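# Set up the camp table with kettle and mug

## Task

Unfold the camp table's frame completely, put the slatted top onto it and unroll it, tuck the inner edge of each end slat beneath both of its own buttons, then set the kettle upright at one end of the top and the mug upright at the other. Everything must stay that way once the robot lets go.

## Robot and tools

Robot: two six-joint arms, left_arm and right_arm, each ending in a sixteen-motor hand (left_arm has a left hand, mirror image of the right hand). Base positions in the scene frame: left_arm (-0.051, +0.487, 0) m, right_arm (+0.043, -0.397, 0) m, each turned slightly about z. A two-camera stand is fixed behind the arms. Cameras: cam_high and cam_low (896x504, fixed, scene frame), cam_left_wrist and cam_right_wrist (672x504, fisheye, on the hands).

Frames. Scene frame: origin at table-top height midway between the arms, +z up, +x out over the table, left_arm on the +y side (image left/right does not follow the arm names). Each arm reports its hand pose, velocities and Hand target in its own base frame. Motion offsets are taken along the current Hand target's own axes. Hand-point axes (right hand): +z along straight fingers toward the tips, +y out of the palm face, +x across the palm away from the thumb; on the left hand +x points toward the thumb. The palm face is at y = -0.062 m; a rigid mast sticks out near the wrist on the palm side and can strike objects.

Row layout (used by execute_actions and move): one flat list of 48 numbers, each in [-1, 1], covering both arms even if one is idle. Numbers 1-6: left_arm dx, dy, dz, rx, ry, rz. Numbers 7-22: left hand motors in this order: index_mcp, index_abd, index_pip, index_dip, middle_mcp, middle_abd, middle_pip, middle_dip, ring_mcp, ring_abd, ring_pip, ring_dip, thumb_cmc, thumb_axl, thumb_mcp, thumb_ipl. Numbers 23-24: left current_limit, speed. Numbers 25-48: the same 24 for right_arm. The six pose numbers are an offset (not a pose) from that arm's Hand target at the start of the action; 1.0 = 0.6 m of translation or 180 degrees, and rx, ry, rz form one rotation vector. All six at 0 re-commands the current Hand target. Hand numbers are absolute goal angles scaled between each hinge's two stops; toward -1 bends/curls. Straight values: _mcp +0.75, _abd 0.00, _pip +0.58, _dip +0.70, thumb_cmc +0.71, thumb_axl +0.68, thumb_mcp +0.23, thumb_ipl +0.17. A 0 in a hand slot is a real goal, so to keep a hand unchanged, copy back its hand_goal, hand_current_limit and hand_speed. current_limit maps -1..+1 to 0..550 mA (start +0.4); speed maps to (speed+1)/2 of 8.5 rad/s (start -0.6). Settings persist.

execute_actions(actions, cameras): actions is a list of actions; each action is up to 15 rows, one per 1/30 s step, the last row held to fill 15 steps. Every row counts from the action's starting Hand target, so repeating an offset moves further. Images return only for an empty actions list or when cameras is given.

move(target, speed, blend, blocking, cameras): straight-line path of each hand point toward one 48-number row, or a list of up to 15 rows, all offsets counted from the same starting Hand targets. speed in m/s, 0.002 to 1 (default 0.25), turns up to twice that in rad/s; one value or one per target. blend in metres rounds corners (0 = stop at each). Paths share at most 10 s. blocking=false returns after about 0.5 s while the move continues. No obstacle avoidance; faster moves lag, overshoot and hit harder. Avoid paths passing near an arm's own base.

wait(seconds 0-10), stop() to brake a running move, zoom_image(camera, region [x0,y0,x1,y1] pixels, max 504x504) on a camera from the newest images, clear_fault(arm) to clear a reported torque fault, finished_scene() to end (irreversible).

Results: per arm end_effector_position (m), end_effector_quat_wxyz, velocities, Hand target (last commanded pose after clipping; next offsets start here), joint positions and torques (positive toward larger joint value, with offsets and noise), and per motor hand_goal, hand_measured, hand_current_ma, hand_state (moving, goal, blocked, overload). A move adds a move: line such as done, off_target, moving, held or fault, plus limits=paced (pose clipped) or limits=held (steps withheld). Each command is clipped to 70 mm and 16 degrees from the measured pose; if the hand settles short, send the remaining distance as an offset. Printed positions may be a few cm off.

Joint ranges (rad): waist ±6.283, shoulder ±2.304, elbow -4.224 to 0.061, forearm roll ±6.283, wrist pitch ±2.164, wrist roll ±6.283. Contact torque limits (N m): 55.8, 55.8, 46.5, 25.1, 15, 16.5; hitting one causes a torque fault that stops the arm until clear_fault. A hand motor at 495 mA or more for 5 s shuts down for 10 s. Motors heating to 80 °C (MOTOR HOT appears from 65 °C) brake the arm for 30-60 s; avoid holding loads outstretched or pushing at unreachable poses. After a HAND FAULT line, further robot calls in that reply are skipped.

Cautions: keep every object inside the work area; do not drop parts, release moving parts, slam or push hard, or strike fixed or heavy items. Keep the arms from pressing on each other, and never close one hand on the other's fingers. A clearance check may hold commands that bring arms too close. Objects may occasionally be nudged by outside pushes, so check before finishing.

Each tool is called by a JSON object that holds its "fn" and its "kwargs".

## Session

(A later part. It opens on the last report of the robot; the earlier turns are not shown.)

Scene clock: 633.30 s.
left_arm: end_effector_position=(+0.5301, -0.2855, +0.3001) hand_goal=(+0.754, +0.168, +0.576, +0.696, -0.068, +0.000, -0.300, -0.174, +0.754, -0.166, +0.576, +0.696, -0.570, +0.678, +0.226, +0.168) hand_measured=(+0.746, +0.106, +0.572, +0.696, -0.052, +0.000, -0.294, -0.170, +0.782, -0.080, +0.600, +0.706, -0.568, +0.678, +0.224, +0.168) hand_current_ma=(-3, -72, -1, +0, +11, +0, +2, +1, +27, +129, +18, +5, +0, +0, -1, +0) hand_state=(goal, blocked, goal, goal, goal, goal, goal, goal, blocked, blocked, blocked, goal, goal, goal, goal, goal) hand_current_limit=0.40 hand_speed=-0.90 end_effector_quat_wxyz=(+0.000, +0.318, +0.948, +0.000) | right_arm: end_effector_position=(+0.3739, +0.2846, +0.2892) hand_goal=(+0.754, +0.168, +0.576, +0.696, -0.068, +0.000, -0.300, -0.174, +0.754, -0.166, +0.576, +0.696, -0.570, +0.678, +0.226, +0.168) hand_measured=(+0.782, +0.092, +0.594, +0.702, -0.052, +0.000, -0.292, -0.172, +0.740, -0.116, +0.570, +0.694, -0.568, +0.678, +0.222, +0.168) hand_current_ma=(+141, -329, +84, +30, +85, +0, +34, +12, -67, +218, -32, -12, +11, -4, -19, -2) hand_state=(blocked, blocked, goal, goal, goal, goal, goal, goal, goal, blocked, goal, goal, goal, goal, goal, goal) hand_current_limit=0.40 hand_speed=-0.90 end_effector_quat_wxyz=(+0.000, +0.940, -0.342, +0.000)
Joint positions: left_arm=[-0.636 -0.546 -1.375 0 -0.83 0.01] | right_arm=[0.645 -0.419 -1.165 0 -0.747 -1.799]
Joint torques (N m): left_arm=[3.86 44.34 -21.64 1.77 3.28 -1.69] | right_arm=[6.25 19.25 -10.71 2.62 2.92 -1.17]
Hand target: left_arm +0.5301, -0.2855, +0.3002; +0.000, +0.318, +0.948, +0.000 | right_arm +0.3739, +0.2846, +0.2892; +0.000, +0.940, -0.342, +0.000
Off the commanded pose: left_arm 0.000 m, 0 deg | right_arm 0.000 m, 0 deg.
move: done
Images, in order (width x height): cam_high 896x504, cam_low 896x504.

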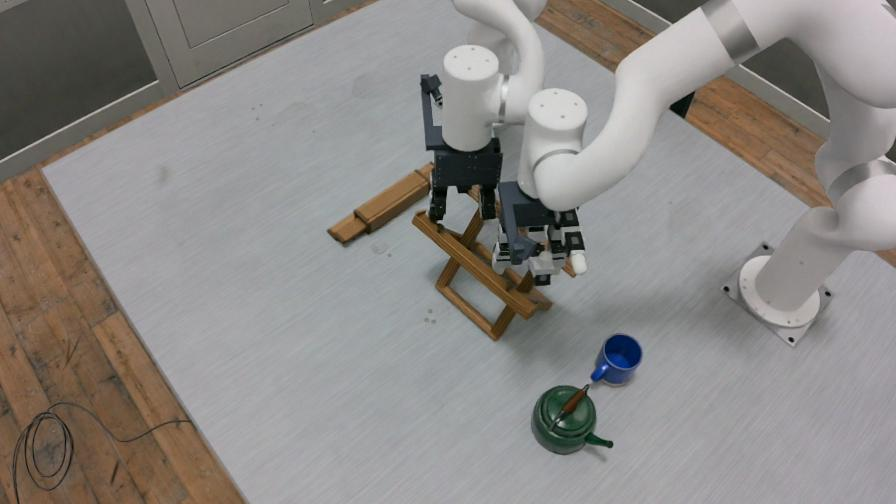

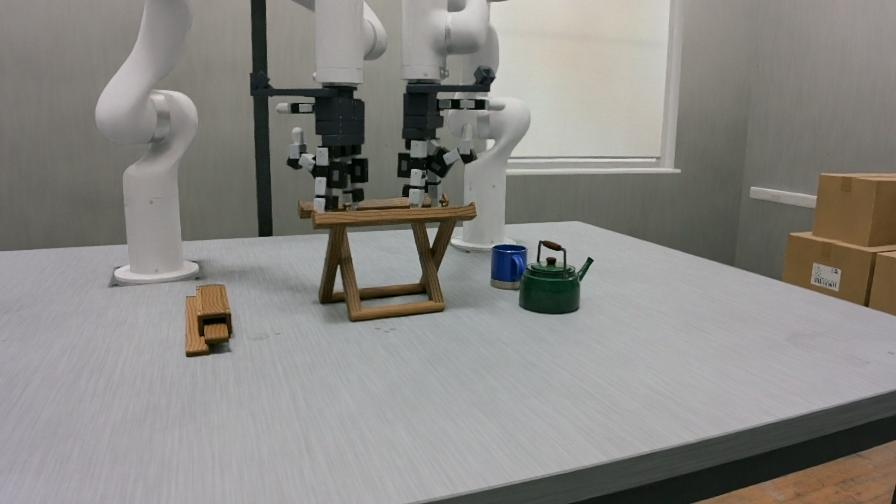

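{"fn": "move", "kwargs": {"target": [0.02552,-0.01057,0.027,0,0,-0.06667,0.754,0.167,0.576,0.696,-0.068,0,-0.3,-0.174,0.754,-0.167,0.576,0.696,-0.571,0.678,0.226,0.168,0.4,-0.9,0.02715,0.00503,0.027,0,0,-0.06667,0.754,0.167,0.576,0.696,-0.068,0,-0.3,-0.174,0.754,-0.167,0.576,0.696,-0.571,0.678,0.226,0.168,0.4,-0.9], "speed": 0.04, "cameras": ["cam_high","cam_low"]}}

{"fn": "zoom_image", "kwargs": {"camera": "cam_high", "region": [400, 150, 580, 330]}}

{"fn": "zoom_image", "kwargs": {"camera": "cam_low", "region": [280, 100, 500, 260]}}

Scene clock: 641.77 s.
left_arm: end_effector_position=(+0.5140, -0.2814, +0.2840) hand_goal=(+0.754, +0.168, +0.576, +0.696, -0.068, +0.000, -0.300, -0.174, +0.754, -0.166, +0.576, +0.696, -0.570, +0.678, +0.226, +0.168) hand_measured=(+0.750, +0.162, +0.572, +0.694, -0.052, +0.000, -0.294, -0.170, +0.790, -0.122, +0.602, +0.706, -0.568, +0.678, +0.224, +0.168) hand_current_ma=(-1, -1, -1, +0, +11, +0, +2, +1, +41, +41, +22, +5, +0, +0, -1, +0) hand_state=(goal, goal, goal, goal, goal, goal, goal, goal, blocked, blocked, blocked, goal, goal, goal, goal, goal) hand_current_limit=0.40 hand_speed=-0.90 end_effector_quat_wxyz=(+0.000, +0.217, +0.976, +0.000) | right_arm: end_effector_position=(+0.3844, +0.2718, +0.2730) hand_goal=(+0.754, +0.168, +0.576, +0.696, -0.068, +0.000, -0.300, -0.174, +0.754, -0.166, +0.576, +0.696, -0.570, +0.678, +0.226, +0.168) hand_measured=(+0.794, +0.152, +0.598, +0.706, -0.052, +0.000, -0.292, -0.172, +0.740, -0.176, +0.570, +0.694, -0.568, +0.678, +0.222, +0.168) hand_current_ma=(+203, -67, +109, +45, +85, +0, +34, +12, -76, -39, -29, -12, +11, -4, -19, -2) hand_state=(blocked, goal, blocked, goal, goal, goal, goal, goal, goal, goal, goal, goal, goal, goal, goal, goal) hand_current_limit=0.40 hand_speed=-0.90 end_effector_quat_wxyz=(+0.000, +0.970, -0.242, +0.000)
Joint positions: left_arm=[-0.636 -0.567 -1.368 0 -0.801 -0.199] | right_arm=[0.648 -0.438 -1.15 0 -0.713 -2.005]
Joint torques (N m): left_arm=[3.73 42.37 -18.52 0.63 3.34 -1.71] | right_arm=[6.94 17.78 -8.16 0.8 2.61 -1.2]
Hand target: left_arm +0.5140, -0.2813, +0.2840; +0.000, +0.217, +0.976, +0.000 | right_arm +0.3844, +0.2718, +0.2730; +0.000, +0.970, -0.242, +0.000
Off the commanded pose: left_arm 0.000 m, 0 deg | right_arm 0.000 m, 0 deg.
move: done
Images, in order (width x height): cam_high 896x504, cam_low 896x504.

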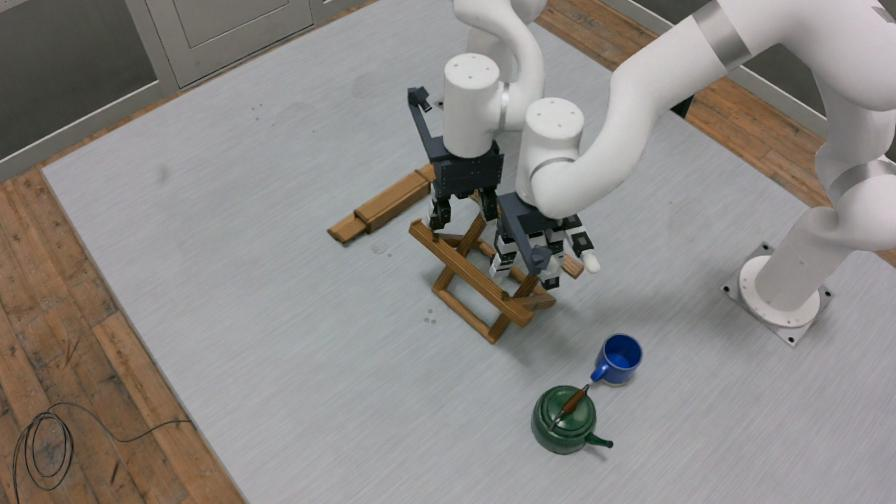

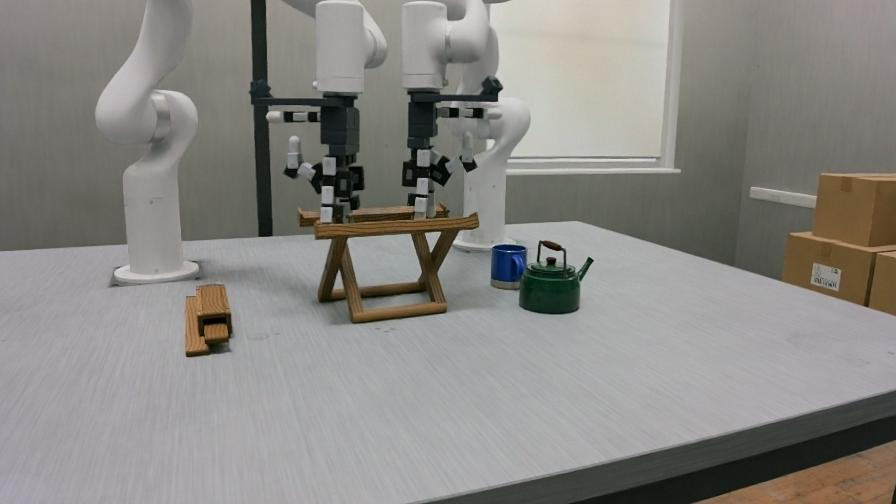

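Scaled by 2.800 from the camera's 896x504 image, which has a finer 1280x720 frame.

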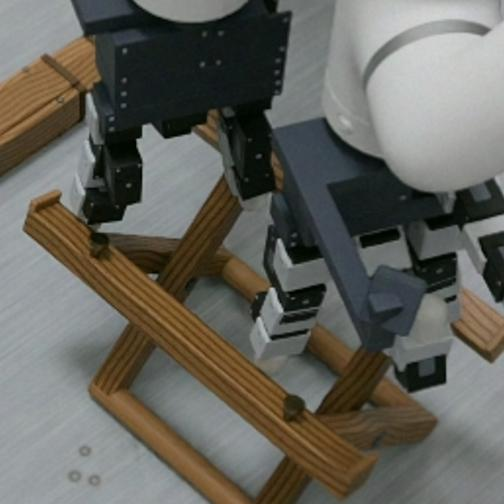

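Scaled by 2.291 from the camera's 896x504 image, which has a finer 1280x720 frame.

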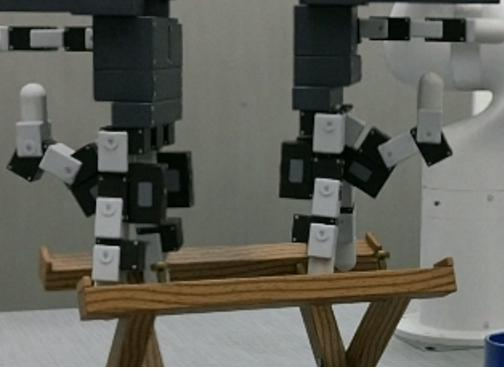

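{"fn": "move", "kwargs": {"target": [0.02142,-0.00843,0.008,0,0,-0.05556,0.754,0.25,0.576,0.696,-0.068,0,-0.3,-0.174,0.754,-0.25,0.576,0.696,-0.571,0.678,0.226,0.168,0.4,-0.95,0.02257,0.00458,0.008,0,0,-0.05556,0.754,0.25,0.576,0.696,-0.068,0,-0.3,-0.174,0.754,-0.25,0.576,0.696,-0.571,0.678,0.226,0.168,0.4,-0.95], "speed": 0.03, "cameras": ["cam_high","cam_low"]}}

{"fn": "zoom_image", "kwargs": {"camera": "cam_high", "region": [400, 150, 600, 350]}}

{"fn": "zoom_image", "kwargs": {"camera": "cam_low", "region": [280, 100, 500, 260]}}

Scene clock: 655.50 s.
left_arm: end_effector_position=(+0.5003, -0.2805, +0.2792) hand_goal=(+0.754, +0.250, +0.576, +0.696, -0.068, +0.000, -0.300, -0.174, +0.754, -0.250, +0.576, +0.696, -0.570, +0.678, +0.226, +0.168) hand_measured=(+0.738, +0.220, +0.566, +0.692, -0.052, +0.000, -0.294, -0.170, +0.810, -0.126, +0.618, +0.714, -0.568, +0.678, +0.224, +0.168) hand_current_ma=(-9, -22, -4, -1, +11, +0, +2, +1, +88, +237, +49, +11, +0, +0, -1, +0) hand_state=(goal, blocked, goal, goal, goal, goal, goal, goal, blocked, blocked, blocked, goal, goal, goal, goal, goal) hand_current_limit=0.40 hand_speed=-0.95 end_effector_quat_wxyz=(+0.000, +0.131, +0.991, +0.000) | right_arm: end_effector_position=(+0.3951, +0.2630, +0.2682) hand_goal=(+0.754, +0.250, +0.576, +0.696, -0.068, +0.000, -0.300, -0.174, +0.754, -0.250, +0.576, +0.696, -0.570, +0.678, +0.226, +0.168) hand_measured=(+0.836, +0.154, +0.620, +0.716, -0.052, +0.000, -0.292, -0.172, +0.724, -0.252, +0.562, +0.690, -0.568, +0.678, +0.222, +0.168) hand_current_ma=(+385, -385, +210, +93, +85, +0, +34, +12, -150, -10, -65, -27, +11, -4, -19, -2) hand_state=(blocked, blocked, blocked, goal, goal, goal, goal, goal, blocked, goal, goal, goal, goal, goal, goal, goal) hand_current_limit=0.40 hand_speed=-0.95 end_effector_quat_wxyz=(+0.000, +0.988, -0.156, +0.000)
Joint positions: left_arm=[-0.635 -0.576 -1.37 0 -0.794 -0.372] | right_arm=[0.65 -0.442 -1.145 0 -0.703 -2.177]
Joint torques (N m): left_arm=[6.02 45.98 -24.14 0.87 4.15 -2.03] | right_arm=[6.84 18.43 -8.46 0.06 1.36 -1.5]
Hand target: left_arm +0.5002, -0.2805, +0.2792; +0.000, +0.131, +0.991, +0.000 | right_arm +0.3951, +0.2630, +0.2682; +0.000, +0.988, -0.156, +0.000
Off the commanded pose: left_arm 0.000 m, 0 deg | right_arm 0.000 m, 0 deg.
move: done
Images, in order (width x height): cam_high 896x504, cam_low 896x504.

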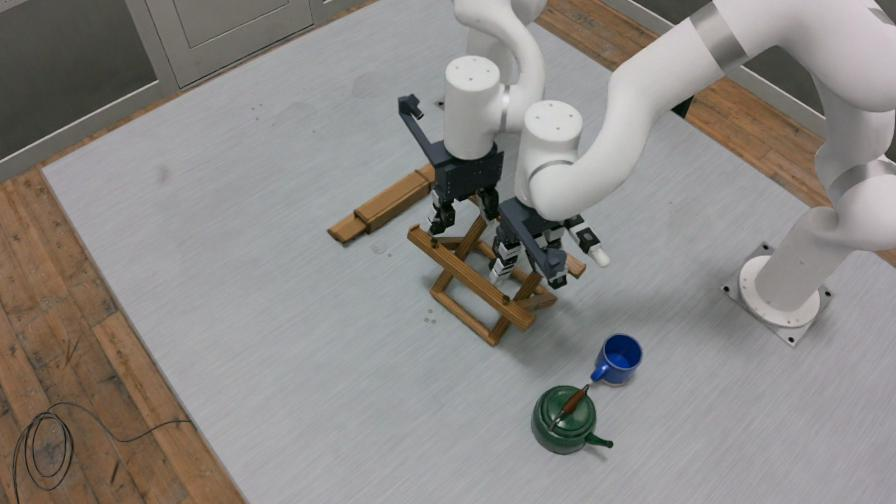

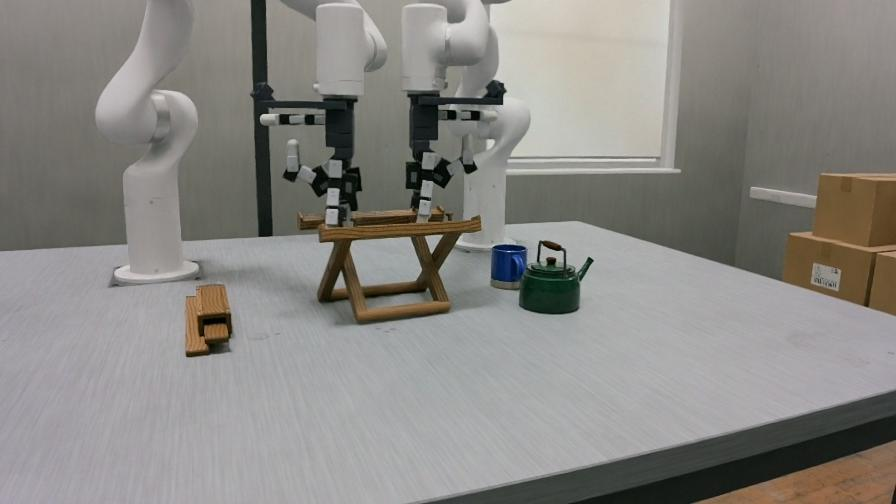

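Scaled by 2.520 from the camera's 896x504 image, which has a finer 1280x720 frame.

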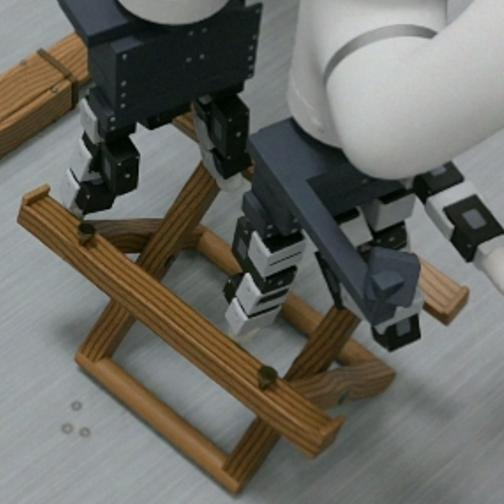

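Scaled by 2.291 from the camera's 896x504 image, which has a finer 1280x720 frame.

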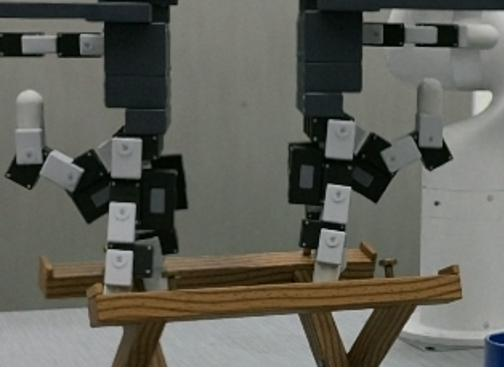

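{"fn": "zoom_image", "kwargs": {"camera": "cam_low", "region": [290, 190, 400, 330]}}

{"fn": "zoom_image", "kwargs": {"camera": "cam_low", "region": [400, 190, 510, 330]}}

Scaled by 3.600 from the camera's 896x504 image, which has a finer 1280x720 frame.

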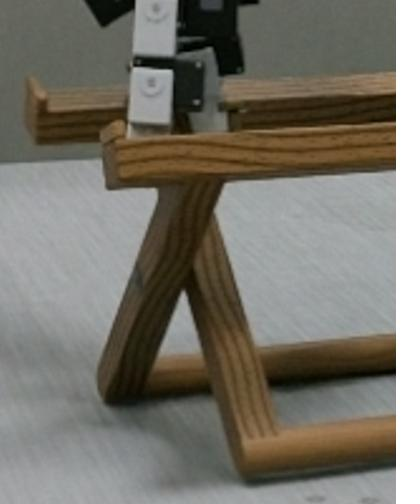

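Scaled by 3.600 from the camera's 896x504 image, which has a finer 1280x720 frame.

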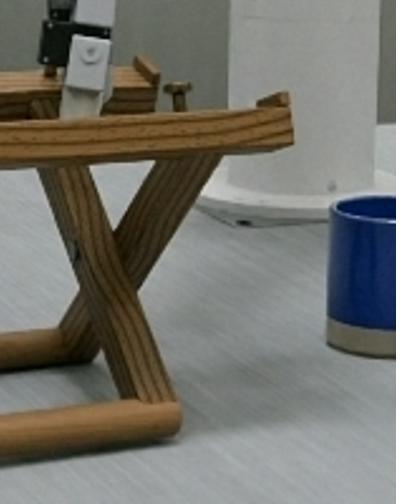

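{"fn": "move", "kwargs": {"target": [0,0,0,0,0,0,0.754,0.3,0.576,0.696,-0.068,0,-0.3,-0.174,0.72,-0.3,0.576,0.696,-0.571,0.678,0.226,0.168,0.6,-0.95,0,0,0,0,0,0,0.72,0.3,0.576,0.696,-0.068,0,-0.3,-0.174,0.754,-0.3,0.576,0.696,-0.571,0.678,0.226,0.168,0.6,-0.95], "speed": 0.03, "cameras": ["cam_high","cam_low"]}}

{"fn": "zoom_image", "kwargs": {"camera": "cam_high", "region": [400, 150, 600, 350]}}

Scene clock: 671.93 s.
left_arm: end_effector_position=(+0.5002, -0.2805, +0.2792) hand_goal=(+0.754, +0.300, +0.576, +0.696, -0.068, +0.000, -0.300, -0.174, +0.720, -0.300, +0.576, +0.696, -0.570, +0.678, +0.226, +0.168) hand_measured=(+0.740, +0.232, +0.566, +0.692, -0.052, +0.000, -0.294, -0.170, +0.810, -0.126, +0.618, +0.714, -0.568, +0.678, +0.224, +0.168) hand_current_ma=(-8, -85, -4, -1, +11, +0, +2, +1, +196, +422, +49, +11, +0, +0, -1, +0) hand_state=(goal, blocked, goal, goal, goal, goal, goal, goal, blocked, blocked, blocked, goal, goal, goal, goal, goal) hand_current_limit=0.60 hand_speed=-0.95 end_effector_quat_wxyz=(+0.000, +0.131, +0.991, +0.000) | right_arm: end_effector_position=(+0.3951, +0.2630, +0.2682) hand_goal=(+0.720, +0.300, +0.576, +0.696, -0.068, +0.000, -0.300, -0.174, +0.754, -0.300, +0.576, +0.696, -0.570, +0.678, +0.226, +0.168) hand_measured=(+0.836, +0.154, +0.620, +0.716, -0.052, +0.000, -0.292, -0.172, +0.726, -0.266, +0.562, +0.690, -0.568, +0.678, +0.222, +0.168) hand_current_ma=(+440, -440, +210, +93, +85, +0, +34, +12, -148, +145, -65, -27, +11, -4, -19, -2) hand_state=(blocked, blocked, blocked, goal, goal, goal, goal, goal, blocked, blocked, goal, goal, goal, goal, goal, goal) hand_current_limit=0.60 hand_speed=-0.95 end_effector_quat_wxyz=(+0.000, +0.988, -0.156, +0.000)
Joint positions: left_arm=[-0.635 -0.576 -1.369 0 -0.794 -0.372] | right_arm=[0.65 -0.442 -1.145 0 -0.703 -2.177]
Joint torques (N m): left_arm=[5.67 44.15 -21.52 2.35 3.44 -1.88] | right_arm=[4.86 16.76 -8.24 2.73 1.15 -1.46]
Hand target: left_arm +0.5002, -0.2805, +0.2792; +0.000, +0.131, +0.991, +0.000 | right_arm +0.3951, +0.2630, +0.2682; +0.000, +0.988, -0.156, +0.000
Off the commanded pose: left_arm 0.000 m, 0 deg | right_arm 0.000 m, 0 deg.
move: done
Images, in order (width x height): cam_high 896x504, cam_low 896x504.

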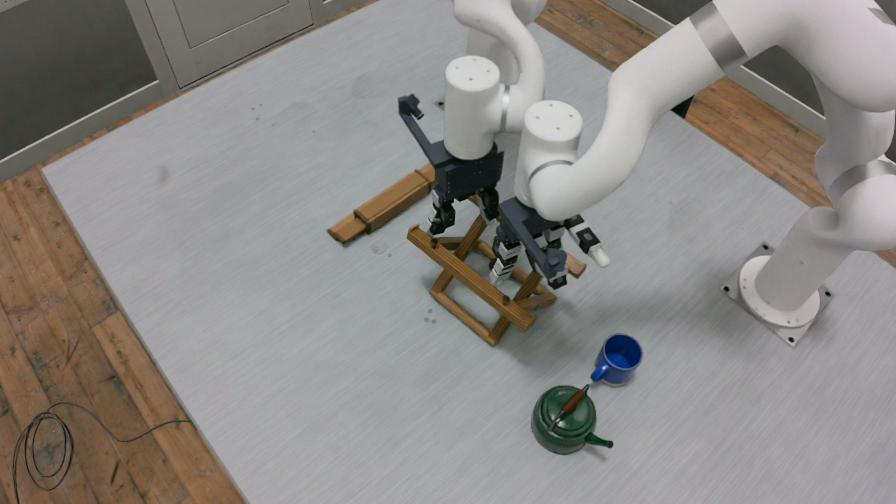

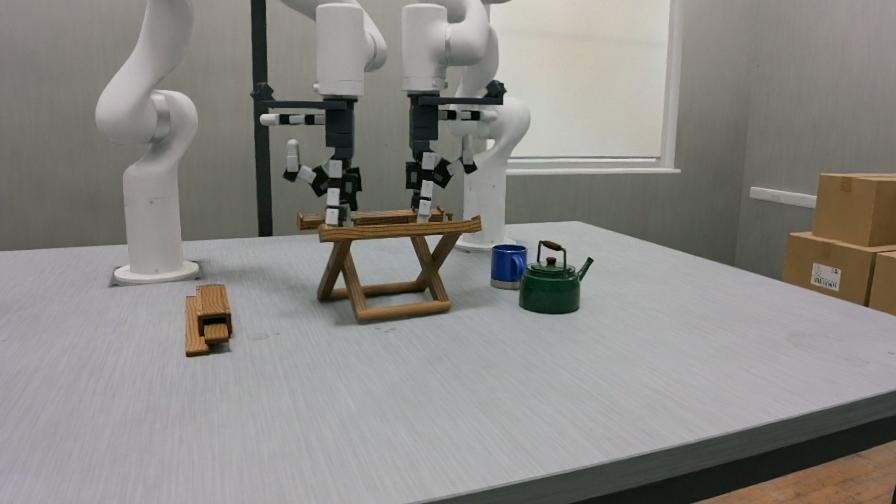

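Scaled by 2.520 from the camera's 896x504 image, which has a finer 1280x720 frame.

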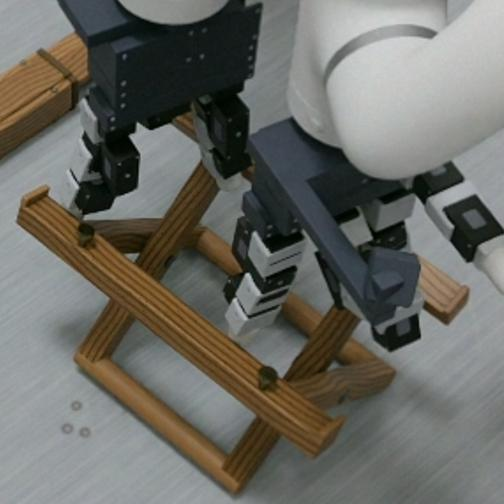

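{"fn": "move", "kwargs": {"target": [[0,0,0,0,0,0,0.754,0,0.576,0.696,-0.068,0,-0.3,-0.174,0.754,0,0.576,0.696,-0.571,0.678,0.226,0.168,0.4,-0.9,0,0,0,0,0,0,0.754,0,0.576,0.696,-0.068,0,-0.3,-0.174,0.754,0,0.576,0.696,-0.571,0.678,0.226,0.168,0.4,-0.9],[0,0,-0.2,0,0,0,0.754,0,0.576,0.696,-0.068,0,-0.3,-0.174,0.754,0,0.576,0.696,-0.571,0.678,0.226,0.168,0.4,-0.9,0,0,-0.2,0,0,0,0.754,0,0.576,0.696,-0.068,0,-0.3,-0.174,0.754,0,0.576,0.696,-0.571,0.678,0.226,0.168,0.4,-0.9]], "speed": 0.08, "cameras": ["cam_high"]}}

Scene clock: 679.50 s.
left_arm: end_effector_position=(+0.5003, -0.2805, +0.3991) hand_goal=(+0.754, +0.000, +0.576, +0.696, -0.068, +0.000, -0.300, -0.174, +0.754, +0.000, +0.576, +0.696, -0.570, +0.678, +0.226, +0.168) hand_measured=(+0.750, +0.004, +0.572, +0.694, -0.052, +0.000, -0.294, -0.170, +0.756, -0.004, +0.578, +0.698, -0.568, +0.678, +0.224, +0.168) hand_current_ma=(-1, +1, -1, +0, +10, +0, +2, +1, +0, -1, +0, +0, +0, +0, -1, +0) hand_state=(goal, goal, goal, goal, goal, goal, goal, goal, goal, goal, goal, goal, goal, goal, goal, goal) hand_current_limit=0.40 hand_speed=-0.90 end_effector_quat_wxyz=(+0.000, +0.131, +0.991, +0.000) | right_arm: end_effector_position=(+0.3951, +0.2631, +0.3882) hand_goal=(+0.754, +0.000, +0.576, +0.696, -0.068, +0.000, -0.300, -0.174, +0.754, +0.000, +0.576, +0.696, -0.570, +0.678, +0.226, +0.168) hand_measured=(+0.756, +0.000, +0.578, +0.698, -0.052, +0.000, -0.292, -0.172, +0.748, -0.004, +0.574, +0.694, -0.568, +0.678, +0.222, +0.168) hand_current_ma=(+7, +3, +11, +13, +85, +0, +34, +12, -26, -12, -14, -13, +11, -4, -19, -2) hand_state=(goal, goal, goal, goal, goal, goal, goal, goal, goal, goal, goal, goal, goal, goal, goal, goal) hand_current_limit=0.40 hand_speed=-0.90 end_effector_quat_wxyz=(+0.000, +0.988, -0.156, +0.000)
Joint positions: left_arm=[-0.635 -0.477 -1.505 0 -1.029 -0.372] | right_arm=[0.65 -0.321 -1.27 0 -0.95 -2.177]
Joint torques (N m): left_arm=[3.38 61.42 -29.89 1.81 -3.11 -1.7] | right_arm=[6.14 31.14 -19.79 3.65 -4.18 -0.55]
Hand target: left_arm +0.5003, -0.2805, +0.3992; +0.000, +0.131, +0.991, +0.000 | right_arm +0.3951, +0.2631, +0.3882; +0.000, +0.988, -0.156, +0.000
Off the commanded pose: left_arm 0.000 m, 0 deg | right_arm 0.000 m, 0 deg.
move: done
Images, in order (width x height): cam_high 896x504.

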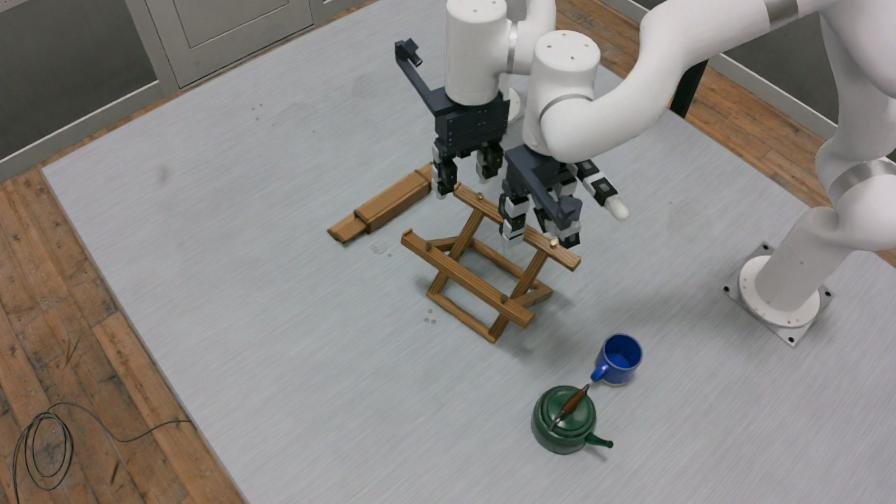

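{"fn": "move", "kwargs": {"target": [0.363,0.386,0,0,0,0,0.754,0,0.576,0.696,-0.068,0,-0.3,-0.174,0.754,0,0.576,0.696,-0.571,0.678,0.226,0.168,0.4,-0.9,-0.085,0.523,0,0,0,0,0.754,0,0.576,0.696,-0.068,0,-0.3,-0.174,0.754,0,0.576,0.696,-0.571,0.678,0.226,0.168,0.4,-0.9], "speed": 0.25, "cameras": ["cam_high","cam_low"]}}

{"fn": "zoom_image", "kwargs": {"camera": "cam_high", "region": [400, 170, 600, 350]}}

{"fn": "zoom_image", "kwargs": {"camera": "cam_high", "region": [320, 130, 480, 260]}}

{"fn": "zoom_image", "kwargs": {"camera": "cam_low", "region": [290, 180, 500, 340]}}

Scene clock: 689.27 s.
left_arm: end_effector_position=(+0.3501, -0.0003, +0.3993) hand_goal=(+0.754, +0.000, +0.576, +0.696, -0.068, +0.000, -0.300, -0.174, +0.754, +0.000, +0.576, +0.696, -0.570, +0.678, +0.226, +0.168) hand_measured=(+0.752, +0.004, +0.572, +0.694, -0.052, +0.000, -0.294, -0.170, +0.754, -0.004, +0.578, +0.698, -0.568, +0.678, +0.224, +0.168) hand_current_ma=(-1, +0, -1, +0, +10, +0, +2, +1, +0, +0, +0, +0, +0, +0, -1, +0) hand_state=(goal, goal, goal, goal, goal, goal, goal, goal, goal, goal, goal, goal, goal, goal, goal, goal) hand_current_limit=0.40 hand_speed=-0.90 end_effector_quat_wxyz=(+0.000, +0.131, +0.991, +0.000) | right_arm: end_effector_position=(+0.2497, -0.0196, +0.3884) hand_goal=(+0.754, +0.000, +0.576, +0.696, -0.068, +0.000, -0.300, -0.174, +0.754, +0.000, +0.576, +0.696, -0.570, +0.678, +0.226, +0.168) hand_measured=(+0.754, +0.000, +0.578, +0.698, -0.052, +0.000, -0.292, -0.172, +0.752, -0.002, +0.574, +0.694, -0.568, +0.678, +0.222, +0.168) hand_current_ma=(+0, +3, +10, +12, +85, +0, +34, +12, -14, -12, -11, -13, +11, -4, -19, -2) hand_state=(goal, goal, goal, goal, goal, goal, goal, goal, goal, goal, goal, goal, goal, goal, goal, goal) hand_current_limit=0.40 hand_speed=-0.90 end_effector_quat_wxyz=(+0.000, +0.988, -0.156, +0.000)
Joint positions: left_arm=[-0.247 0.186 -0.759 0 -0.945 0.015] | right_arm=[0.181 0.346 -0.612 -0.001 -0.958 -2.647]
Joint torques (N m): left_arm=[3.81 27.81 -19.66 -1.08 -2.86 1.59] | right_arm=[-9.38 11.77 -10.02 3.7 -4.03 -1.25]
Hand target: left_arm +0.3501, -0.0003, +0.3993; +0.000, +0.131, +0.991, +0.000 | right_arm +0.2497, -0.0196, +0.3884; +0.000, +0.988, -0.156, +0.000
Off the commanded pose: left_arm 0.000 m, 0 deg | right_arm 0.000 m, 0 deg.
move: done
Images, in order (width x height): cam_high 896x504, cam_low 896x504.

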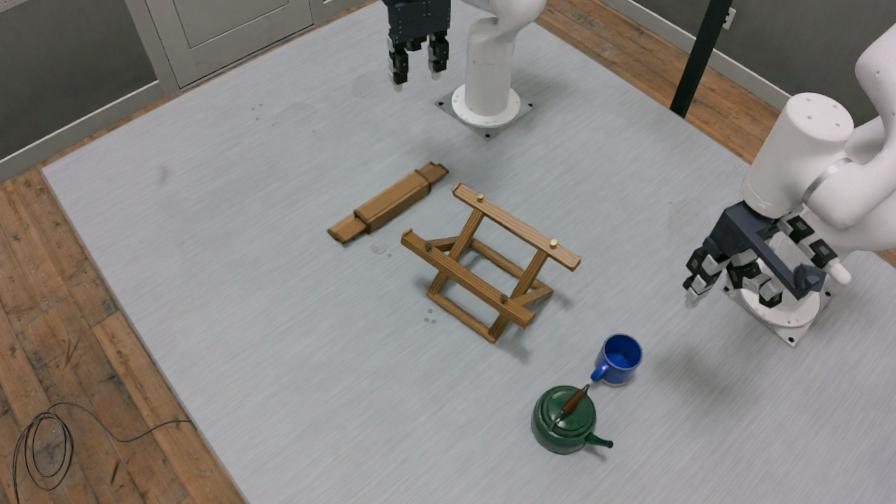

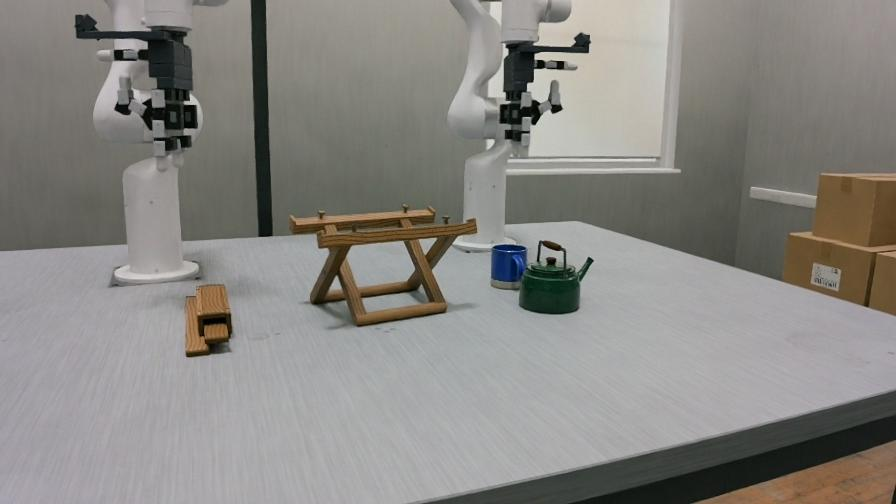

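Scaled by 2.520 from the camera's 896x504 image, which has a finer 1280x720 frame.

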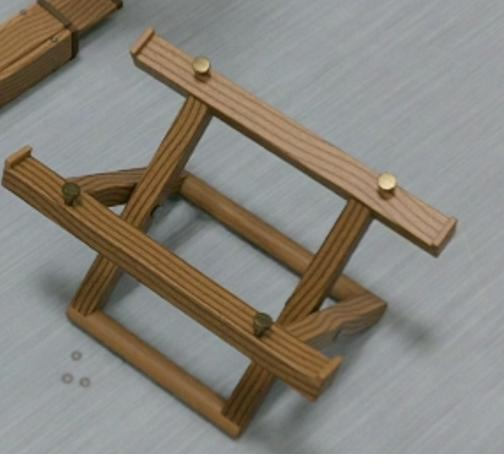

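Scaled by 3.150 from the camera's 896x504 image, which has a finer 1280x720 frame.

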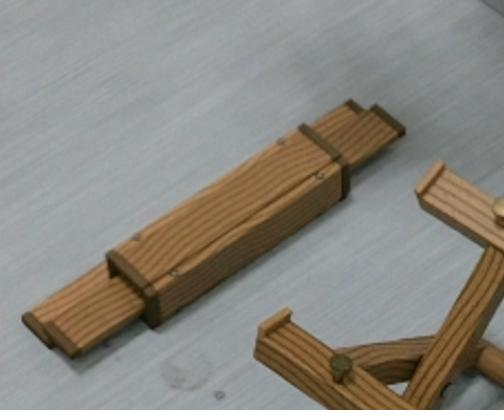

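Scaled by 2.400 from the camera's 896x504 image, which has a finer 1280x720 frame.

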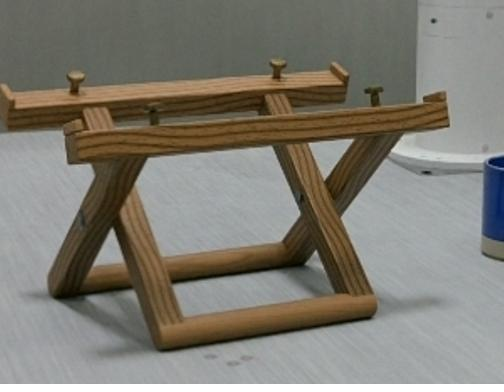

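{"fn": "zoom_image", "kwargs": {"camera": "cam_high", "region": [325, 200, 385, 250]}}

{"fn": "zoom_image", "kwargs": {"camera": "cam_high", "region": [405, 150, 455, 190]}}

{"fn": "zoom_image", "kwargs": {"camera": "cam_low", "region": [175, 270, 245, 370]}}

{"fn": "zoom_image", "kwargs": {"camera": "cam_high", "region": [395, 215, 455, 265]}}

{"fn": "zoom_image", "kwargs": {"camera": "cam_low", "region": [280, 195, 360, 255]}}

Scaled by 8.400 from the camera's 896x504 image, which has a finer 1280x720 frame.

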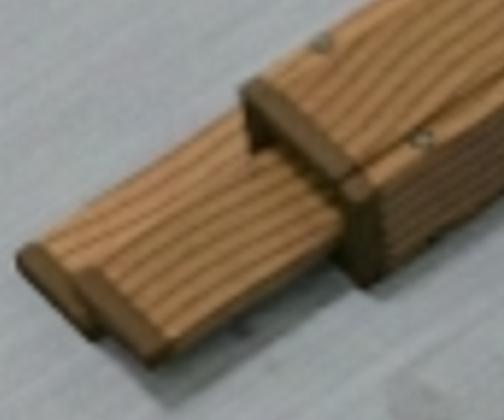

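Scaled by 10.080 from the camera's 896x504 image, which has a finer 1280x720 frame.

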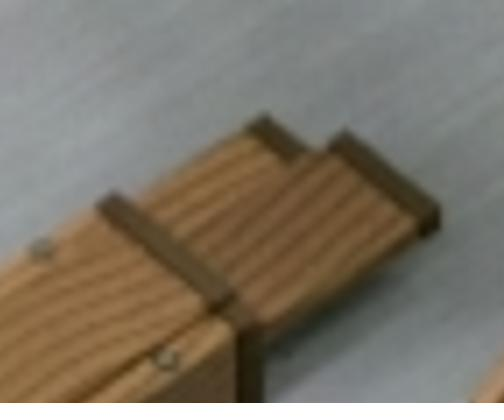

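Scaled by 5.040 from the camera's 896x504 image, which has a finer 1280x720 frame.

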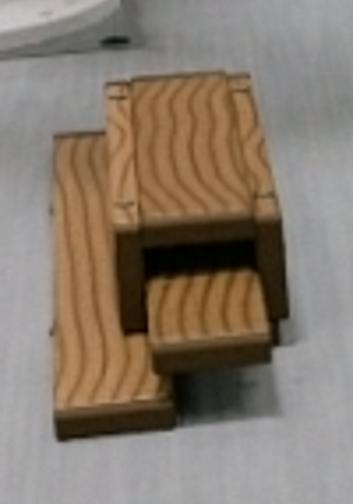

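Scaled by 8.400 from the camera's 896x504 image, which has a finer 1280x720 frame.

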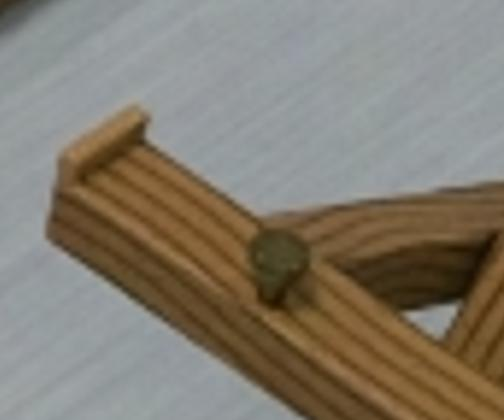

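Scaled by 6.300 from the camera's 896x504 image, which has a finer 1280x720 frame.

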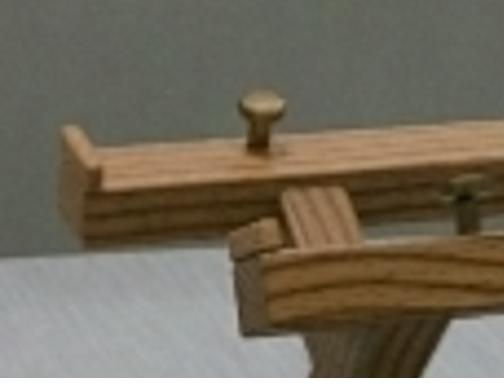

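{"fn": "move", "kwargs": {"target": [0,0,0,0,0,0,0.754,0,0.576,0.696,-0.068,0,-0.3,-0.174,0.754,0,0.576,0.696,-0.571,0.678,0.226,0.168,0.4,-0.6,0.1953,-0.3173,0.147,0.4957,-0.0782,-0.0782,0.205,0,0.212,0.406,0.205,0,0.212,0.406,0.205,0,0.212,0.406,-0.571,0.678,0.337,0.168,0.4,-0.6], "speed": 0.25, "cameras": ["cam_high","cam_low","cam_right_wrist"]}}

Scene clock: 781.20 s.
left_arm: end_effector_position=(+0.3501, -0.0003, +0.3993) hand_goal=(+0.754, +0.000, +0.576, +0.696, -0.068, +0.000, -0.300, -0.174, +0.754, +0.000, +0.576, +0.696, -0.570, +0.678, +0.226, +0.168) hand_measured=(+0.752, +0.004, +0.572, +0.694, -0.052, +0.000, -0.294, -0.170, +0.754, -0.004, +0.578, +0.698, -0.568, +0.678, +0.224, +0.168) hand_current_ma=(-1, +0, -1, +0, +10, +0, +2, +1, +0, +0, +0, +0, +0, +0, -1, +0) hand_state=(goal, goal, goal, goal, goal, goal, goal, goal, goal, goal, goal, goal, goal, goal, goal, goal) hand_current_limit=0.40 hand_speed=-0.60 end_effector_quat_wxyz=(+0.000, +0.131, +0.991, +0.000) | right_arm: end_effector_position=(+0.4199, +0.1252, +0.3001) hand_goal=(+0.206, +0.000, +0.212, +0.406, +0.206, +0.000, +0.212, +0.406, +0.206, +0.000, +0.212, +0.406, -0.570, +0.678, +0.338, +0.168) hand_measured=(+0.200, +0.000, +0.214, +0.408, +0.202, +0.000, +0.212, +0.404, +0.200, -0.002, +0.214, +0.408, -0.568, +0.678, +0.334, +0.168) hand_current_ma=(-25, +3, +7, +12, -24, +0, -3, -11, -27, -12, +7, +13, +8, -4, -23, -2) hand_state=(goal, goal, goal, goal, goal, goal, goal, goal, goal, goal, goal, goal, goal, goal, goal, goal) hand_current_limit=0.40 hand_speed=-0.60 end_effector_quat_wxyz=(+0.707, -0.707, +0.000, +0.000)
Joint positions: left_arm=[-0.247 0.186 -0.759 0 -0.945 0.015] | right_arm=[-0.211 -0.402 -0.79 1.376 -1.65 -4.332]
Joint torques (N m): left_arm=[3.83 29.41 -19.87 -1.22 -2.95 0.7] | right_arm=[6.08 15.68 -17.04 3.48 -6.21 -1.03]
Hand target: left_arm +0.3501, -0.0003, +0.3993; +0.000, +0.131, +0.991, +0.000 | right_arm +0.4199, +0.1252, +0.3001; +0.707, -0.707, +0.000, +0.000
Off the commanded pose: left_arm 0.000 m, 0 deg | right_arm 0.000 m, 0 deg.
move: done
Images, in order (width x height): cam_high 896x504, cam_low 896x504, cam_right_wrist 672x504.

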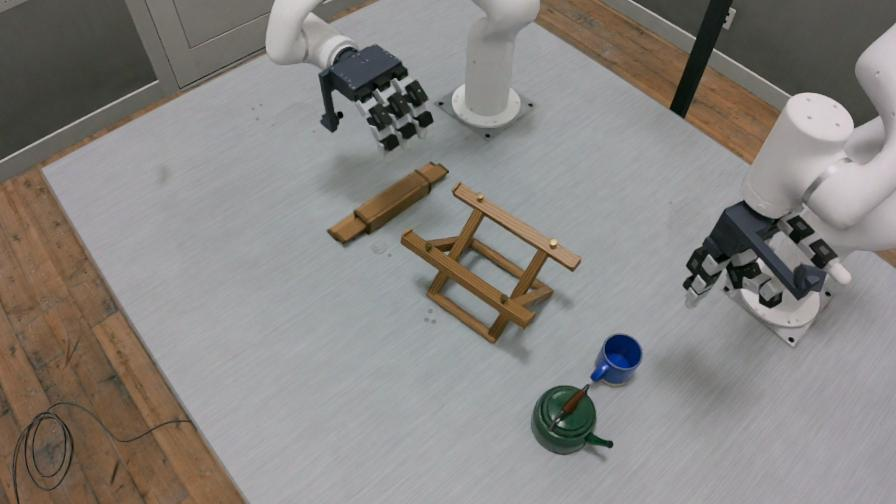

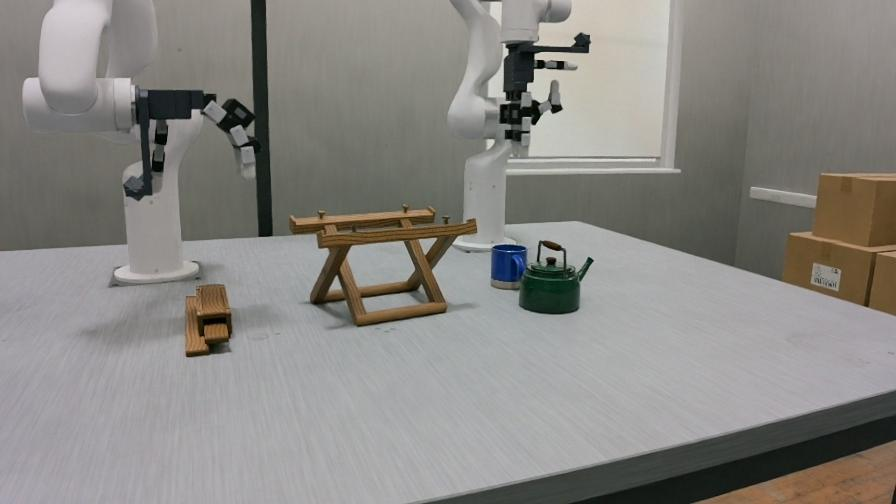

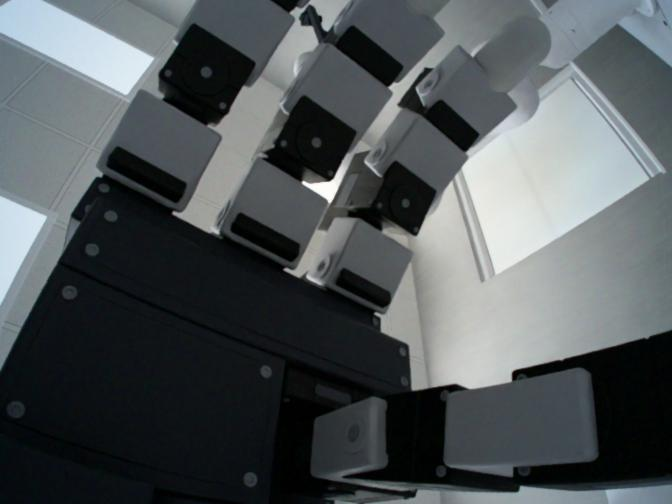

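{"fn": "execute_actions", "kwargs": {"actions": []}}

Scene clock: 797.20 s.
left_arm: end_effector_position=(+0.3501, -0.0003, +0.3993) hand_goal=(+0.754, +0.000, +0.576, +0.696, -0.068, +0.000, -0.300, -0.174, +0.754, +0.000, +0.576, +0.696, -0.570, +0.678, +0.226, +0.168) hand_measured=(+0.752, +0.004, +0.572, +0.694, -0.052, +0.000, -0.294, -0.170, +0.754, -0.004, +0.578, +0.698, -0.568, +0.678, +0.224, +0.168) hand_current_ma=(-1, +0, -1, +0, +10, +0, +2, +1, +0, +0, +0, +0, +0, +0, -1, +0) hand_state=(goal, goal, goal, goal, goal, goal, goal, goal, goal, goal, goal, goal, goal, goal, goal, goal) hand_current_limit=0.40 hand_speed=-0.60 end_effector_quat_wxyz=(+0.000, +0.131, +0.991, +0.000) | right_arm: end_effector_position=(+0.4199, +0.1252, +0.3001) hand_goal=(+0.206, +0.000, +0.212, +0.406, +0.206, +0.000, +0.212, +0.406, +0.206, +0.000, +0.212, +0.406, -0.570, +0.678, +0.338, +0.168) hand_measured=(+0.200, +0.000, +0.214, +0.408, +0.202, +0.000, +0.212, +0.404, +0.200, -0.002, +0.214, +0.408, -0.568, +0.678, +0.334, +0.168) hand_current_ma=(-25, +3, +7, +12, -24, +0, -3, -11, -27, -12, +7, +13, +8, -4, -23, -2) hand_state=(goal, goal, goal, goal, goal, goal, goal, goal, goal, goal, goal, goal, goal, goal, goal, goal) hand_current_limit=0.40 hand_speed=-0.60 end_effector_quat_wxyz=(+0.707, -0.707, +0.000, +0.000)
Joint positions: left_arm=[-0.247 0.186 -0.759 0 -0.945 0.015] | right_arm=[-0.211 -0.402 -0.79 1.376 -1.65 -4.332]
Joint velocities: within noise
Joint torques (N m): left_arm=[4.49 30.06 -19.3 -0.78 -2.97 0.36] | right_arm=[5.69 15.89 -16.27 4.25 -5.12 -1.23]
Hand target: left_arm +0.3501, -0.0003, +0.3993; +0.000, +0.131, +0.991, +0.000 | right_arm +0.4199, +0.1252, +0.3001; +0.707, -0.707, +0.000, +0.000
Off the commanded pose: left_arm 0.000 m, 0 deg | right_arm 0.000 m, 0 deg.

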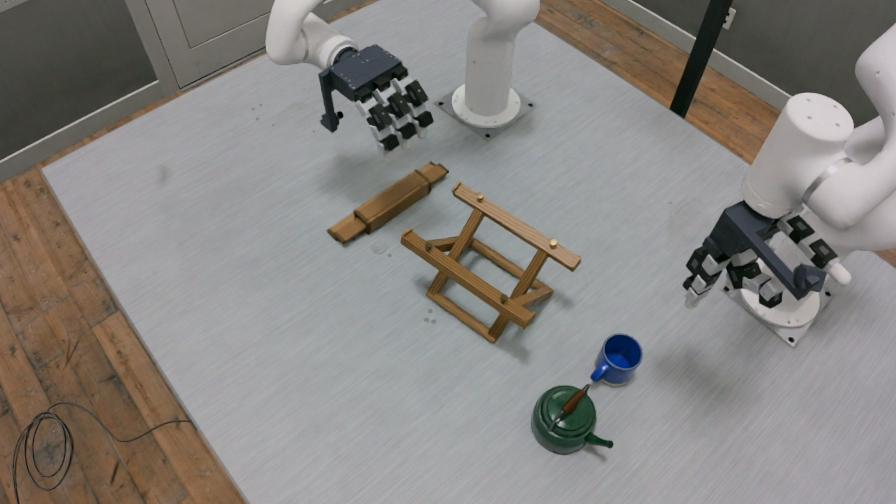

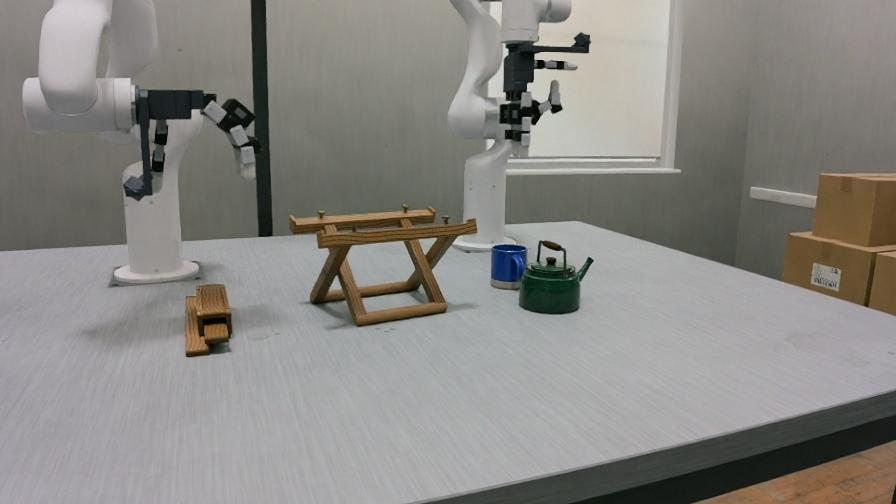

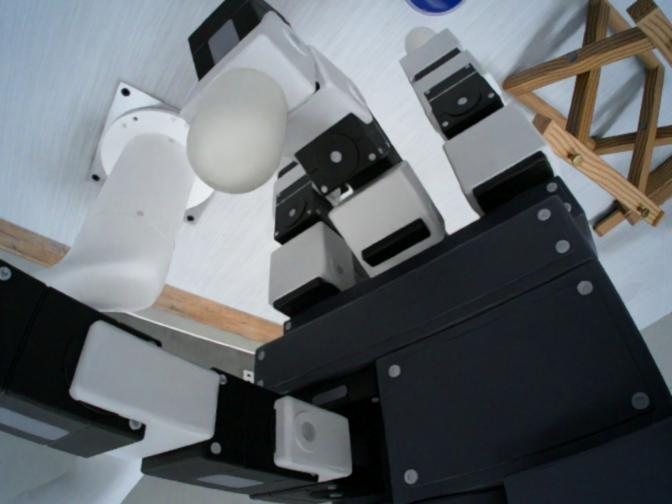

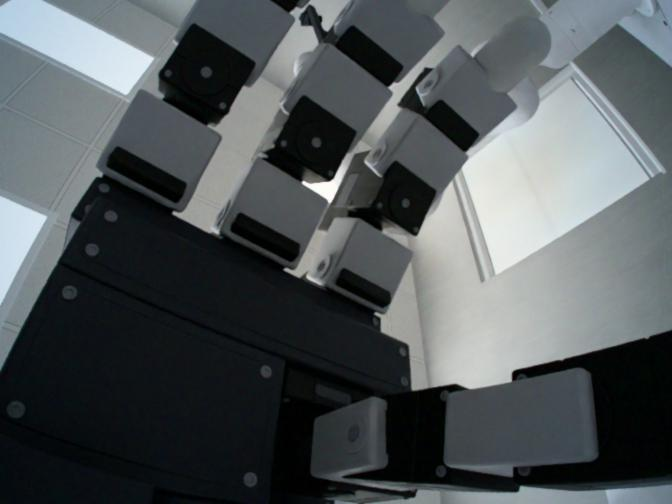

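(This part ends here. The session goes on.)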